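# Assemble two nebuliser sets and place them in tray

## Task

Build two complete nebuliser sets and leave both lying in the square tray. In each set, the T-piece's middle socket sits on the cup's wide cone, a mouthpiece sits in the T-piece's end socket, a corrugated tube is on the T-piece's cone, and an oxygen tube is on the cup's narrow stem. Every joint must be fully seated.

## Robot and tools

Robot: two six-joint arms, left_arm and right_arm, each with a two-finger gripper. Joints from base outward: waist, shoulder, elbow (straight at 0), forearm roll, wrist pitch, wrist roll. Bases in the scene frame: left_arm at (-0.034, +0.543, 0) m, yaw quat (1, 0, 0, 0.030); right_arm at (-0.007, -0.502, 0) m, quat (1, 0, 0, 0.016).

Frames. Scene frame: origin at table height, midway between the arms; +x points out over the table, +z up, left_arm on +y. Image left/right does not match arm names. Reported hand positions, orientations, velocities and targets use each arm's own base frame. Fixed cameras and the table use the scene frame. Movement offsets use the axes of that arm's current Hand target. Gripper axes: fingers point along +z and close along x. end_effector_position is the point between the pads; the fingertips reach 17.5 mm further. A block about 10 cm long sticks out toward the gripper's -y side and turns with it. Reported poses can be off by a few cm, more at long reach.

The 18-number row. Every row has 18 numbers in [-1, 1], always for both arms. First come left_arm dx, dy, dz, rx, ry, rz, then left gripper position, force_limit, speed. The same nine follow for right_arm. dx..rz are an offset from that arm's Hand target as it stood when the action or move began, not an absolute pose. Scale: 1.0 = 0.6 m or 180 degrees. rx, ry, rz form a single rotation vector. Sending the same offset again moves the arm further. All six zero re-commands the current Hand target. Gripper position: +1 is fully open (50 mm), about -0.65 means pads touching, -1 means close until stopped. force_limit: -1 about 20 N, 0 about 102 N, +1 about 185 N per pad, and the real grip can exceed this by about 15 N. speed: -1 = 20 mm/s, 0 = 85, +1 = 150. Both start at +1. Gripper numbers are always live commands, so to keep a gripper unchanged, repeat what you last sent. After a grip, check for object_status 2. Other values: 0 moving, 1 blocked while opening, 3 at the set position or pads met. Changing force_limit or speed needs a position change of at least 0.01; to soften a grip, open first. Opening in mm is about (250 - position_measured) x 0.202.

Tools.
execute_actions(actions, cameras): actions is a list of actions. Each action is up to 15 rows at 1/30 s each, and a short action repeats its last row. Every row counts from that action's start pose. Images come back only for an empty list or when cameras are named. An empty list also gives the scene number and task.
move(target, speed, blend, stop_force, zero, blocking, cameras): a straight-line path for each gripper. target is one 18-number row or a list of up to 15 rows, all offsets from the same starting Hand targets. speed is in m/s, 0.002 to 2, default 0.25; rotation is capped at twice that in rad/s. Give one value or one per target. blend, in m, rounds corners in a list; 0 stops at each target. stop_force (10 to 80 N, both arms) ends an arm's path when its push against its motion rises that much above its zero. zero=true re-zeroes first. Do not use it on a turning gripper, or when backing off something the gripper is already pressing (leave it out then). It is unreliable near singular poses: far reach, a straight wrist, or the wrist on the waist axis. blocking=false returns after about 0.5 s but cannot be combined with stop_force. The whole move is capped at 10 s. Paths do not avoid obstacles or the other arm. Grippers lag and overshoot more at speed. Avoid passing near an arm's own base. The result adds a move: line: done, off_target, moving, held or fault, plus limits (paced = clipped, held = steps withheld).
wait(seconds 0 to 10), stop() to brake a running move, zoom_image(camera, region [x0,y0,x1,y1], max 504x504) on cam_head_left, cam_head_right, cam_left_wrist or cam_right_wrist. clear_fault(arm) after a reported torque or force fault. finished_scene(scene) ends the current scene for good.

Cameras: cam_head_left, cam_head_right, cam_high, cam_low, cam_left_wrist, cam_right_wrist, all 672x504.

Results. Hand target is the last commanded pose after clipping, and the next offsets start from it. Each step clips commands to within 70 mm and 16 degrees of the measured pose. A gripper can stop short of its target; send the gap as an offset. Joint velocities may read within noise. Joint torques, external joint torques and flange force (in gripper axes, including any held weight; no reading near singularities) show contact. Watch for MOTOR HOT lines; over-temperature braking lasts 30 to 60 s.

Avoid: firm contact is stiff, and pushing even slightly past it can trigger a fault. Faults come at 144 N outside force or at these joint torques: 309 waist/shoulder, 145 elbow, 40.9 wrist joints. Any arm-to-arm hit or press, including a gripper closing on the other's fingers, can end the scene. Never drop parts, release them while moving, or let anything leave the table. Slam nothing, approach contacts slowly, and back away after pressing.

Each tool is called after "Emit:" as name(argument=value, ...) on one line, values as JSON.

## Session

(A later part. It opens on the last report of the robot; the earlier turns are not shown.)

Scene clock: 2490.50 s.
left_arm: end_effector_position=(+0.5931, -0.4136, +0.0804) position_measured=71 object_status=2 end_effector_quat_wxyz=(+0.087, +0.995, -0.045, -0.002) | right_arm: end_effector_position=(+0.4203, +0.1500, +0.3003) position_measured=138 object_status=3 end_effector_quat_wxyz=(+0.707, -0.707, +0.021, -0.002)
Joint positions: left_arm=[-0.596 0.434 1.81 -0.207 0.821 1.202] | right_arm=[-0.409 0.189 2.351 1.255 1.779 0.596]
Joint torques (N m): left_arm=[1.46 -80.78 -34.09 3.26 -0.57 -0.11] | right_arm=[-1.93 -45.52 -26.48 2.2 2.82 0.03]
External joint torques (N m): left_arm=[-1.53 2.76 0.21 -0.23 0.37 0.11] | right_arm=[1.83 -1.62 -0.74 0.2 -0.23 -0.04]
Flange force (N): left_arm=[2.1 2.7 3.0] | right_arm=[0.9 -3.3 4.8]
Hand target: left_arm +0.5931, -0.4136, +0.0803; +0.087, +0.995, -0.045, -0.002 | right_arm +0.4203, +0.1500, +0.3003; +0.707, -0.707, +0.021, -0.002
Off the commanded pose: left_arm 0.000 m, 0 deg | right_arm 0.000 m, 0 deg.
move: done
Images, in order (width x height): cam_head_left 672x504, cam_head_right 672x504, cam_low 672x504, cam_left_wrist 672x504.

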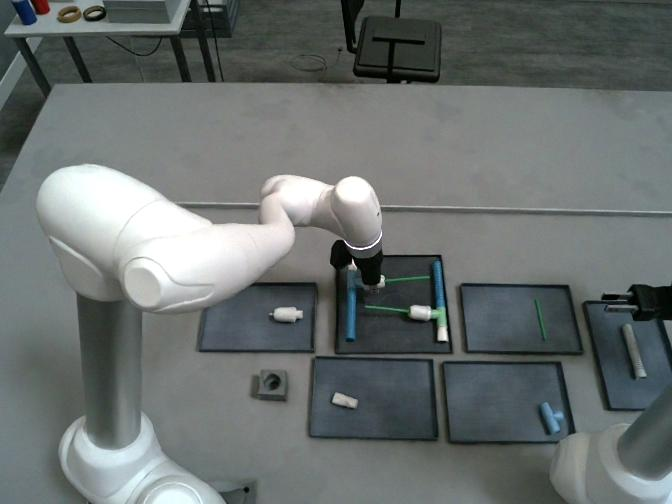

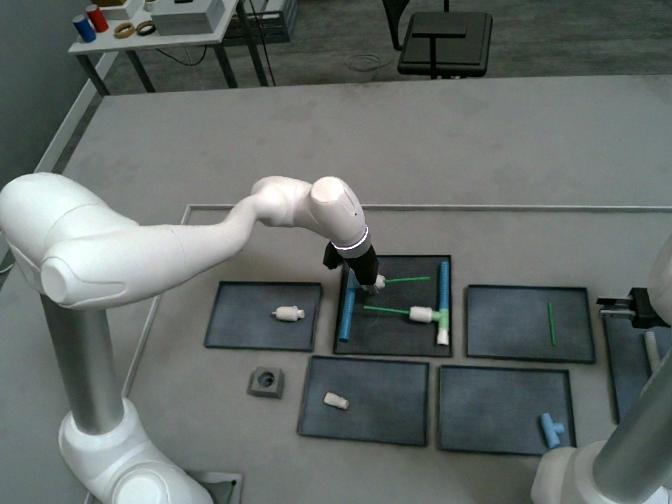

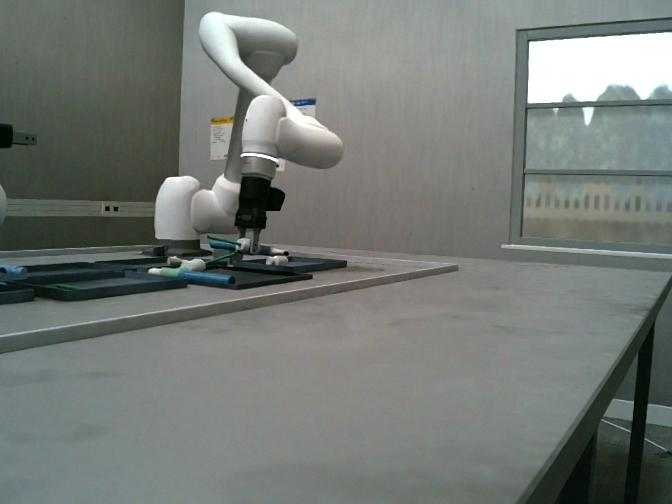

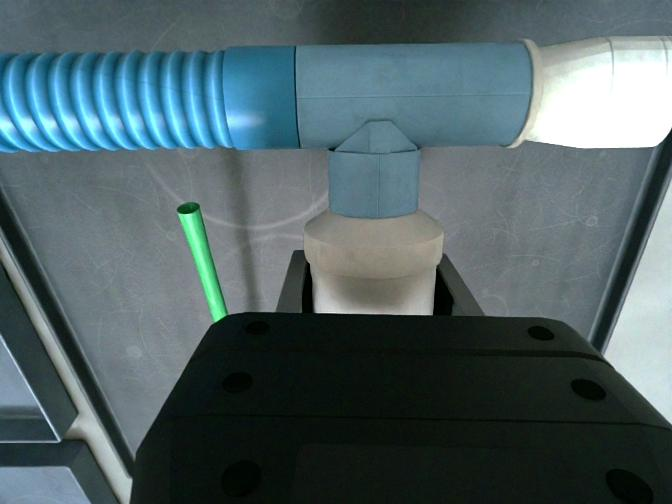

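Emit:
wait(seconds=0, cameras=["cam_right_wrist", "cam_head_left"])

Emit:
zoom_image(camera="cam_right_wrist", region=[300, 100, 640, 330])

Emit:
zoom_image(camera="cam_head_left", region=[324, 310, 394, 370])

Scene clock: 2510.97 s.
left_arm: end_effector_position=(+0.5931, -0.4136, +0.0803) position_measured=71 object_status=2 end_effector_quat_wxyz=(+0.087, +0.995, -0.045, -0.002) | right_arm: end_effector_position=(+0.4203, +0.1500, +0.3003) position_measured=138 object_status=3 end_effector_quat_wxyz=(+0.707, -0.707, +0.021, -0.002)
Joint positions: left_arm=[-0.596 0.434 1.81 -0.207 0.821 1.202] | right_arm=[-0.409 0.189 2.351 1.255 1.779 0.596]
Joint torques (N m): left_arm=[1.81 -80.81 -34.08 3.27 -0.61 -0.12] | right_arm=[-1.92 -45.59 -26.45 2.22 2.81 0.01]
External joint torques (N m): left_arm=[-1.67 3.17 0.48 -0.26 0.42 0.12] | right_arm=[1.79 -1.19 -0.76 0.18 -0.23 -0.01]
Flange force (N): left_arm=[2.0 2.7 3.6] | right_arm=[1.5 -2.6 4.5]
Hand target: left_arm +0.5931, -0.4136, +0.0803; +0.087, +0.995, -0.045, -0.002 | right_arm +0.4203, +0.1500, +0.3003; +0.707, -0.707, +0.021, -0.002
Tool commands: left_gripper/position=-0.97 left_gripper/force_limit=+1.0 left_gripper/speed=-0.6 right_gripper/position=+0.1 right_gripper/force_limit=+1.0 right_gripper/speed=-0.6
Off the commanded pose: left_arm 0.000 m, 0 deg | right_arm 0.000 m, 0 deg.
Images, in order (width x height): cam_head_left 672x504, cam_right_wrist 672x504.

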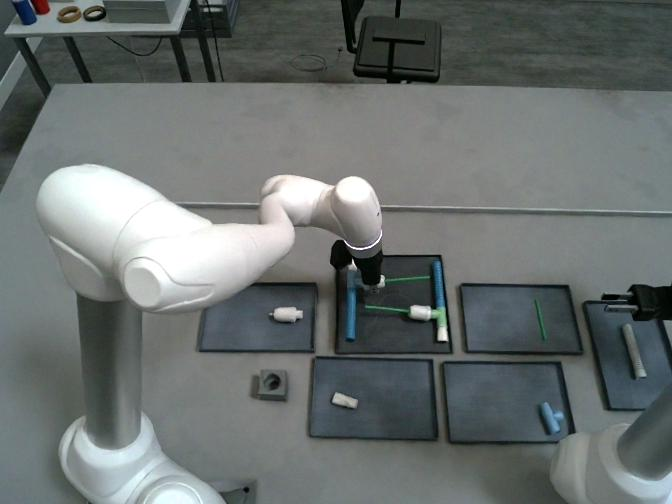

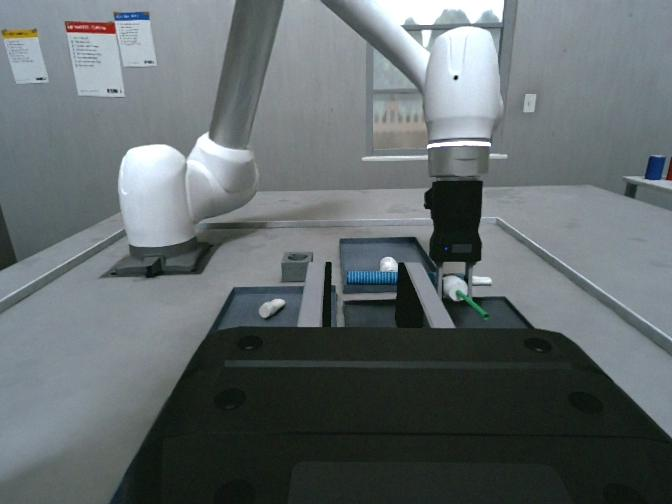

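Scaled by 1.482 from the camera's 672x504 image, which has a finer 960x720 frame.

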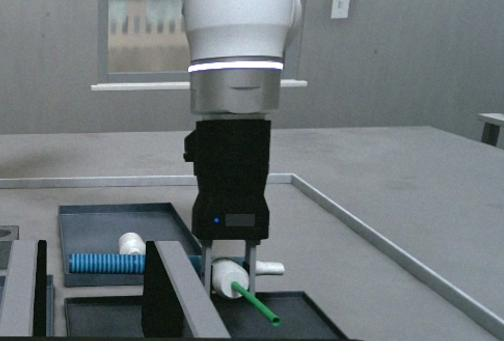

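Scaled by 7.200 from the camera's 672x504 image, which has a finer 960x720 frame.

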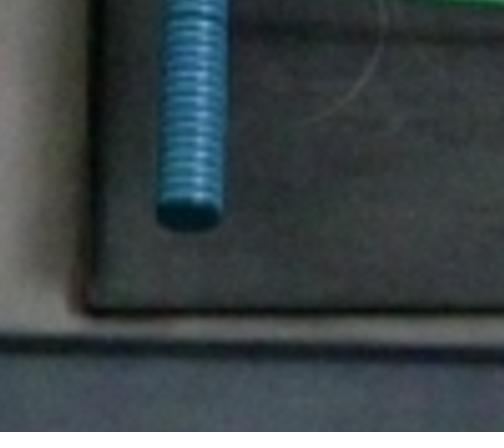

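Emit:
move(target=[0.0198,-0.0108,0.0573,0,0,0,-0.97,1,-0.6,0,0,0,0,0,0,0.1,1,-0.6], speed=0.1, cameras=["cam_left_wrist", "cam_head_left", "cam_head_right", "cam_right_wrist"])

Emit:
zoom_image(camera="cam_head_left", region=[324, 240, 464, 360])

Emit:
zoom_image(camera="cam_head_right", region=[324, 240, 464, 360])

Emit:
zoom_image(camera="cam_right_wrist", region=[320, 220, 570, 330])

Scene clock: 2530.40 s.
left_arm: end_effector_position=(+0.6051, -0.4143, +0.0454) position_measured=71 object_status=2 end_effector_quat_wxyz=(+0.087, +0.995, -0.045, -0.002) | right_arm: end_effector_position=(+0.4203, +0.1500, +0.3003) position_measured=138 object_status=3 end_effector_quat_wxyz=(+0.707, -0.707, +0.021, -0.002)
Joint positions: left_arm=[-0.587 0.485 1.808 -0.218 0.774 1.225] | right_arm=[-0.409 0.189 2.351 1.255 1.779 0.596]
Joint torques (N m): left_arm=[1.83 -83.62 -32.6 3.13 -0.63 -0.13] | right_arm=[-2.35 -45.55 -26.33 2.21 2.81 0.02]
External joint torques (N m): left_arm=[-2.17 2.56 0.35 -0.26 0.46 0.13] | right_arm=[2.21 -1.37 -0.91 0.19 -0.23 -0.02]
Flange force (N): left_arm=[1.2 3.1 3.0] | right_arm=[1.9 -3.0 5.4]
Hand target: left_arm +0.6051, -0.4143, +0.0453; +0.087, +0.995, -0.045, -0.002 | right_arm +0.4203, +0.1500, +0.3003; +0.707, -0.707, +0.021, -0.002
Off the commanded pose: left_arm 0.000 m, 0 deg | right_arm 0.000 m, 0 deg.
move: done
Images, in order (width x height): cam_head_left 672x504, cam_head_right 672x504, cam_left_wrist 672x504, cam_right_wrist 672x504.

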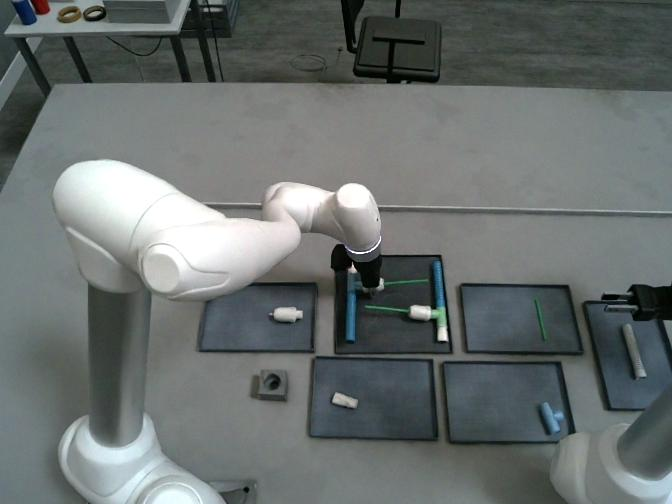

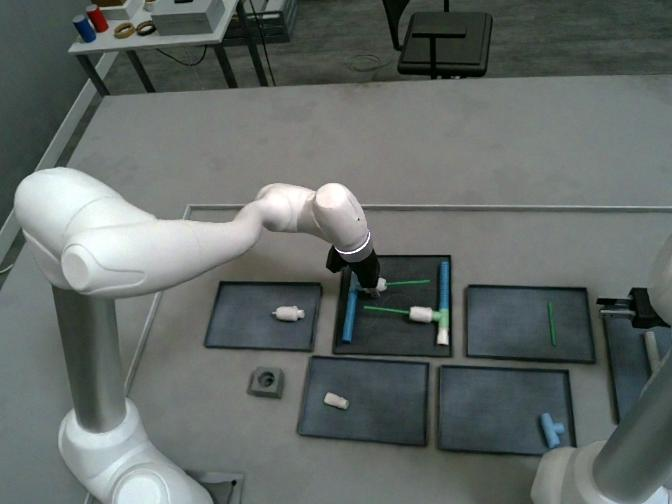

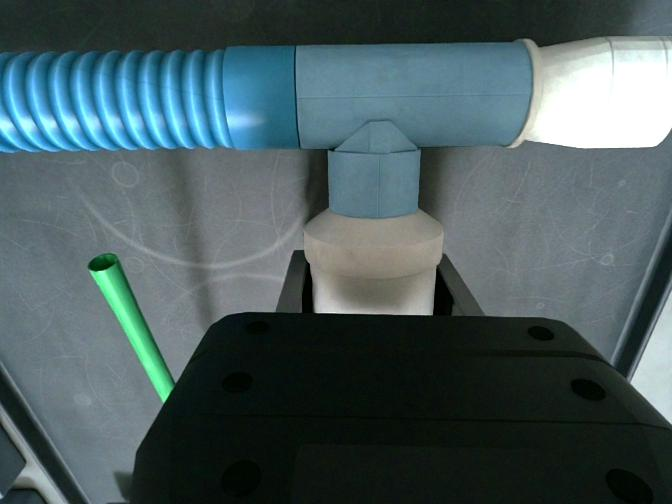

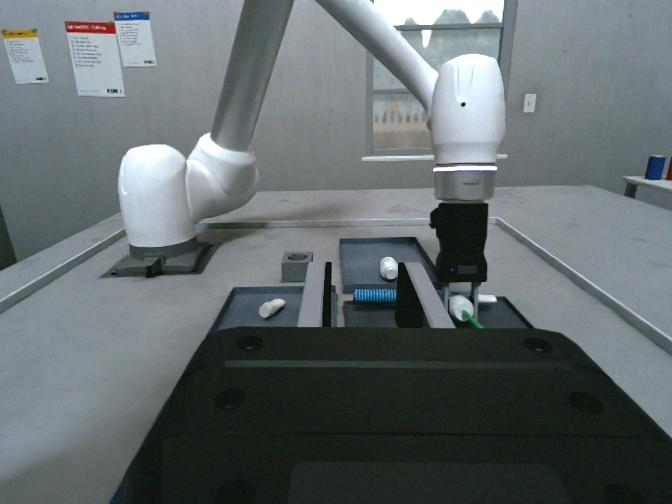

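Scaled by 3.600 from the camera's 672x504 image, which has a finer 960x720 frame.

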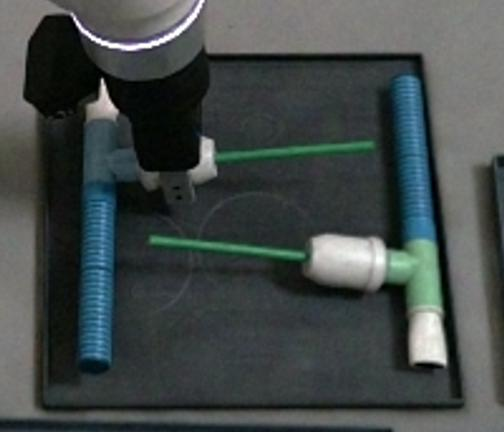

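Scaled by 3.600 from the camera's 672x504 image, which has a finer 960x720 frame.

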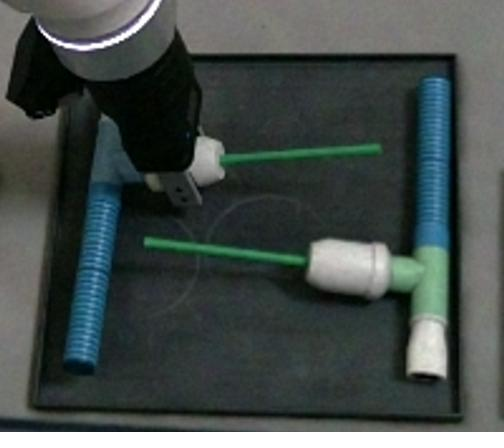

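Scaled by 2.016 from the camera's 672x504 image, which has a finer 960x720 frame.

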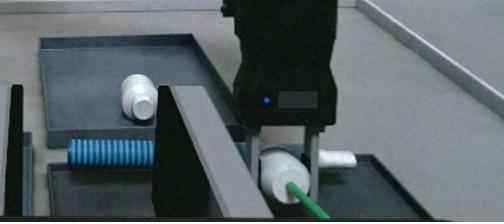

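Emit:
move(target=[-0.0001,-0.0029,0.0164,0,0,0,-0.97,1,-0.6,0,0,0,0,0,0,0.1,1,-0.6], speed=0.05)

Emit:
move(target=[-0.0001,-0.0032,0.018,0,0,0,-0.97,1,-0.6,0,0,0,0,0,0,0.1,1,-0.6], speed=0.01, stop_force=10, cameras=["cam_left_wrist", "cam_low", "cam_right_wrist"])

Emit:
zoom_image(camera="cam_low", region=[140, 215, 320, 295])

Emit:
zoom_image(camera="cam_right_wrist", region=[320, 240, 540, 335])

Scene clock: 2537.33 s.
left_arm: end_effector_position=(+0.6050, -0.4143, +0.0354) position_measured=71 object_status=2 end_effector_quat_wxyz=(+0.087, +0.995, -0.045, -0.002) | right_arm: end_effector_position=(+0.4203, +0.1500, +0.3003) position_measured=138 object_status=3 end_effector_quat_wxyz=(+0.707, -0.707, +0.021, -0.002)
Joint positions: left_arm=[-0.587 0.496 1.813 -0.222 0.758 1.23] | right_arm=[-0.409 0.189 2.351 1.255 1.779 0.596]
Joint torques (N m): left_arm=[1.61 -84.66 -32.12 3.11 -0.61 -0.13] | right_arm=[-2.18 -45.86 -26.4 2.23 2.79 0.01]
External joint torques (N m): left_arm=[-1.58 2.9 0.28 -0.27 0.43 0.13] | right_arm=[2.03 -1.4 -0.85 0.18 -0.2 -0.01]
Flange force (N): left_arm=[2.0 2.5 3.4] | right_arm=[1.5 -3.1 5.0]
Hand target: left_arm +0.6050, -0.4143, +0.0354; +0.087, +0.995, -0.045, -0.002 | right_arm +0.4203, +0.1500, +0.3003; +0.707, -0.707, +0.021, -0.002
Off the commanded pose: left_arm 0.000 m, 0 deg | right_arm 0.000 m, 0 deg.
move: done

Scene clock: 2538.53 s.
left_arm: end_effector_position=(+0.6051, -0.4143, +0.0293) position_measured=71 object_status=2 end_effector_quat_wxyz=(+0.087, +0.995, -0.045, -0.002) | right_arm: end_effector_position=(+0.4203, +0.1500, +0.3003) position_measured=138 object_status=3 end_effector_quat_wxyz=(+0.707, -0.707, +0.021, -0.002)
Joint positions: left_arm=[-0.587 0.503 1.816 -0.224 0.748 1.233] | right_arm=[-0.409 0.189 2.351 1.255 1.779 0.596]
Joint torques (N m): left_arm=[3.87 -74.87 -25.44 3.38 -0.17 -0.26] | right_arm=[-2.01 -45.5 -26.31 2.24 2.82 -0.01]
External joint torques (N m): left_arm=[-4.12 -7.17 -6.1 -0.57 0 0.26] | right_arm=[1.98 -1.88 -0.88 0.15 -0.23 0.01]
Flange force (N): left_arm=[1.0 8.2 -9.4] | right_arm=[0.9 -4.0 5.0]
Hand target: left_arm +0.6051, -0.4143, +0.0294; +0.087, +0.995, -0.045, -0.002 (not the last commanded pose) | right_arm +0.4203, +0.1500, +0.3003; +0.707, -0.707, +0.021, -0.002
Off the commanded pose: left_arm 0.005 m, 0 deg | right_arm 0.000 m, 0 deg.
move: contact (left_arm)
Images, in order (width x height): cam_low 672x504, cam_left_wrist 672x504, cam_right_wrist 672x504.

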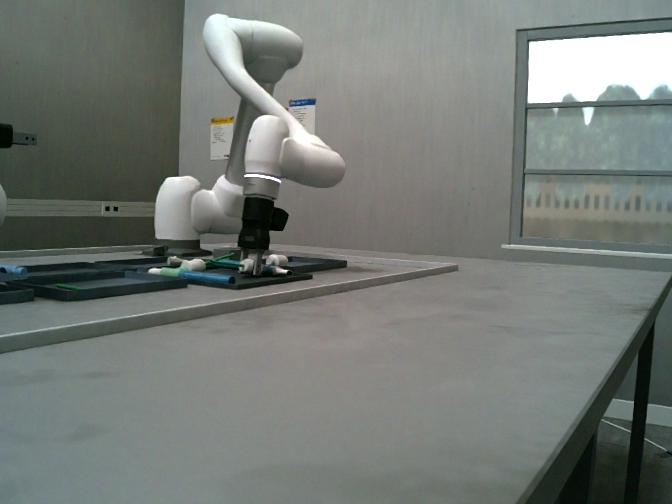

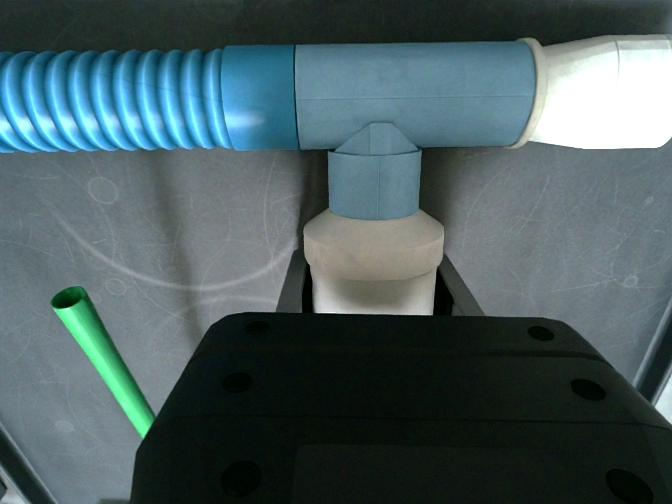

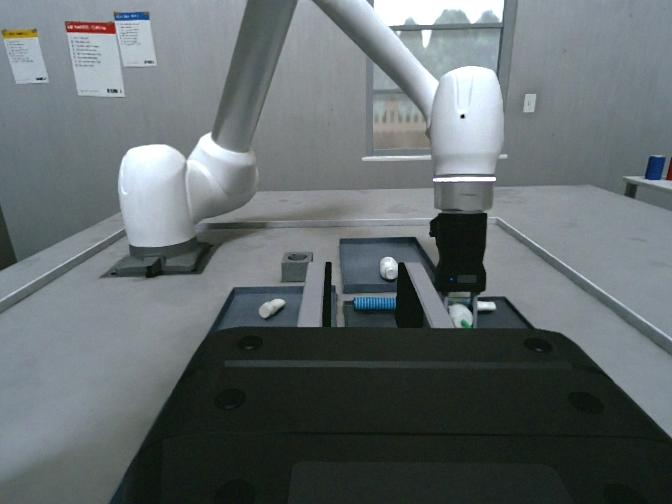

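Scaled by 2.800 from the camera's 672x504 image, which has a finer 960x720 frame.

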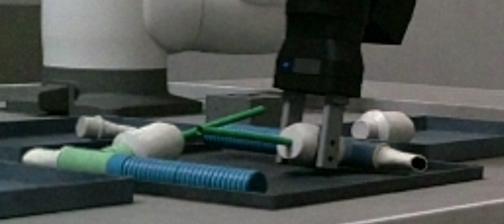

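Scaled by 2.291 from the camera's 672x504 image, which has a finer 960x720 frame.

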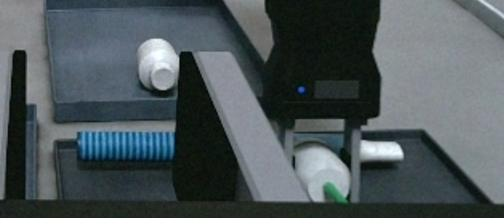

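Emit:
move(target=[[0,0.0001,-0.0005,0,0,0,-0.97,1,-0.6,0,0,0,0,0,0,0.1,1,-0.6],[0,0.0001,-0.0005,0,0,0,0.9,1,-0.7,0,0,0,0,0,0,0.1,1,-0.6],[0,0.0001,-0.0505,0,0,0,0.9,1,-0.7,0,0,0,0,0,0,0.1,1,-0.6],[0,0.0001,-0.2,0,0,0,0.9,1,-0.7,0,0,0,0,0,0,0.1,1,-0.6]], speed=[0.02, 0.02, 0.05, 0.15], blend=[0, 0, 0.01, 0], cameras=["all"])

Emit:
zoom_image(camera="cam_low", region=[140, 215, 320, 295])

Emit:
zoom_image(camera="cam_head_right", region=[324, 240, 464, 360])

Emit:
zoom_image(camera="cam_head_left", region=[324, 240, 464, 360])

Scene clock: 2554.73 s.
left_arm: end_effector_position=(+0.6066, -0.3935, +0.1475) position_measured=18 object_status=3 end_effector_quat_wxyz=(+0.087, +0.995, -0.045, -0.002) | right_arm: end_effector_position=(+0.4203, +0.1500, +0.3003) position_measured=138 object_status=3 end_effector_quat_wxyz=(+0.707, -0.707, +0.021, -0.002)
Joint positions: left_arm=[-0.562 0.372 1.758 -0.191 0.938 1.208] | right_arm=[-0.409 0.189 2.351 1.255 1.779 0.596]
Joint torques (N m): left_arm=[1.66 -77.05 -37.65 3.53 -0.61 -0.12] | right_arm=[-1.98 -45.73 -26.37 2.22 2.81 0.02]
External joint torques (N m): left_arm=[-1.31 2.1 0.86 -0.23 0.42 0.12] | right_arm=[1.93 -1.1 -0.8 0.15 -0.23 -0.02]
Flange force (N): left_arm=[0.6 1.6 2.3] | right_arm=[1.7 -2.4 4.7]
Hand target: left_arm +0.6066, -0.3935, +0.1475; +0.087, +0.995, -0.045, -0.002 | right_arm +0.4203, +0.1500, +0.3003; +0.707, -0.707, +0.021, -0.002
Off the commanded pose: left_arm 0.000 m, 0 deg | right_arm 0.000 m, 0 deg.
move: done

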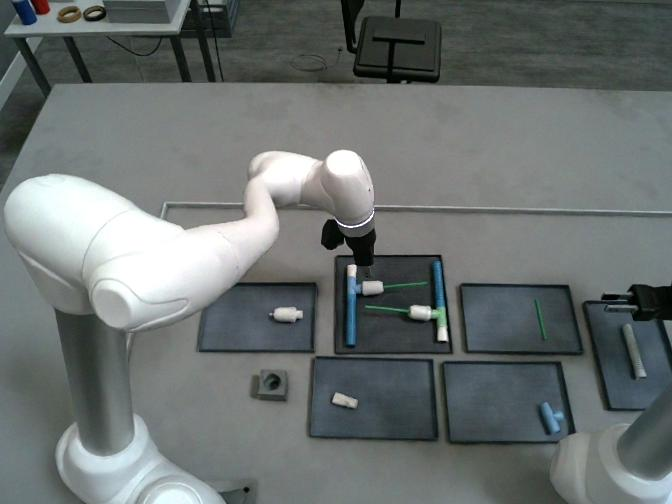

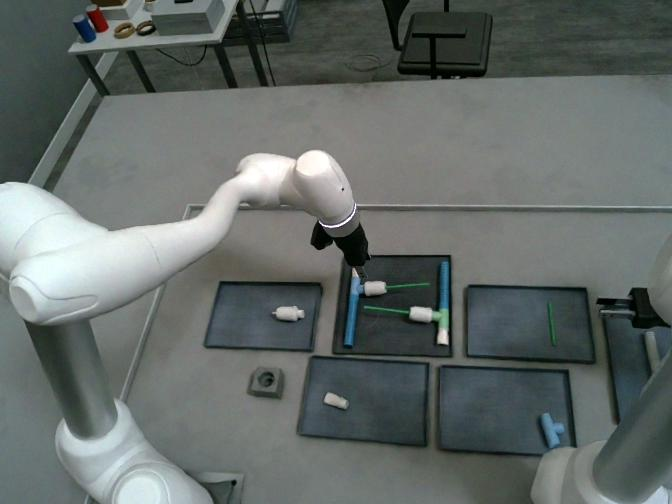

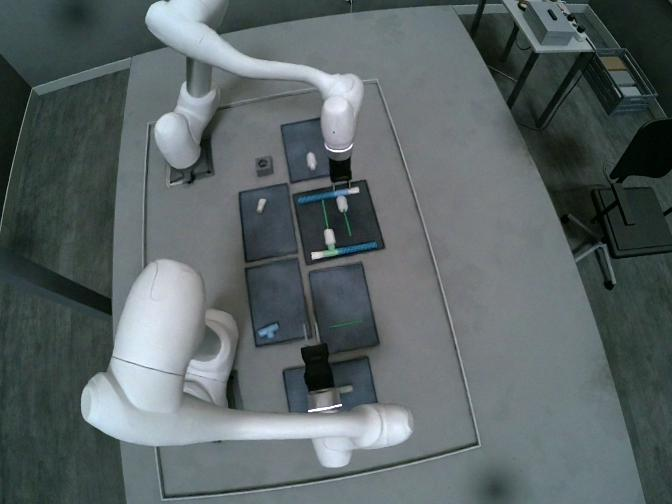

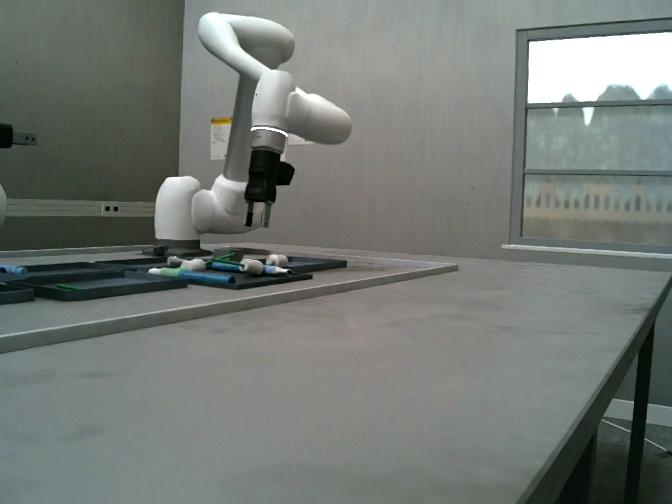

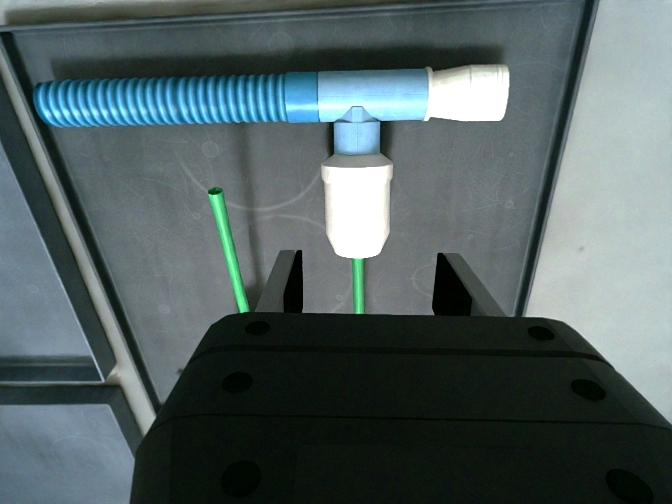

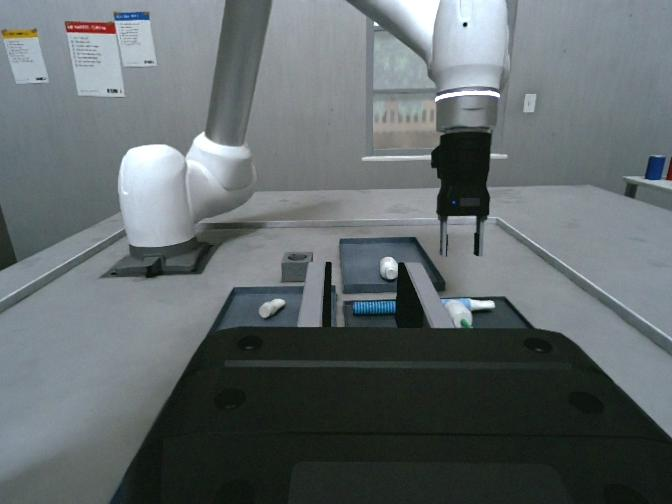

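Scaled by 2.800 from the camera's 672x504 image, which has a finer 960x720 frame.

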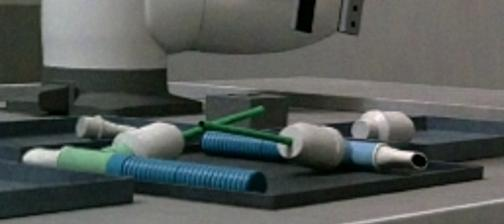

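Scaled by 3.600 from the camera's 672x504 image, which has a finer 960x720 frame.

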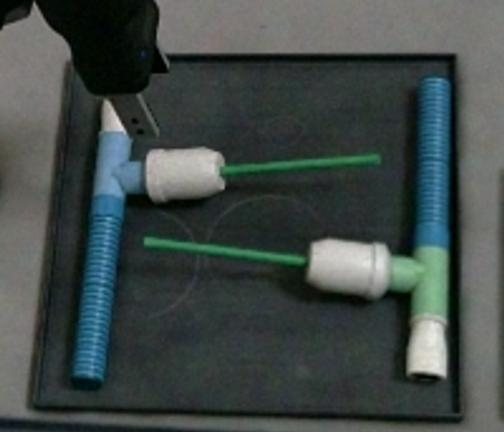

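Scaled by 3.600 from the camera's 672x504 image, which has a finer 960x720 frame.

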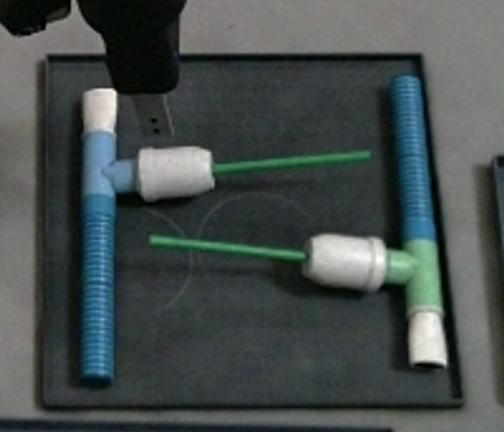

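Emit:
finished_scene(scene=1)

The scene is finished: the task was done.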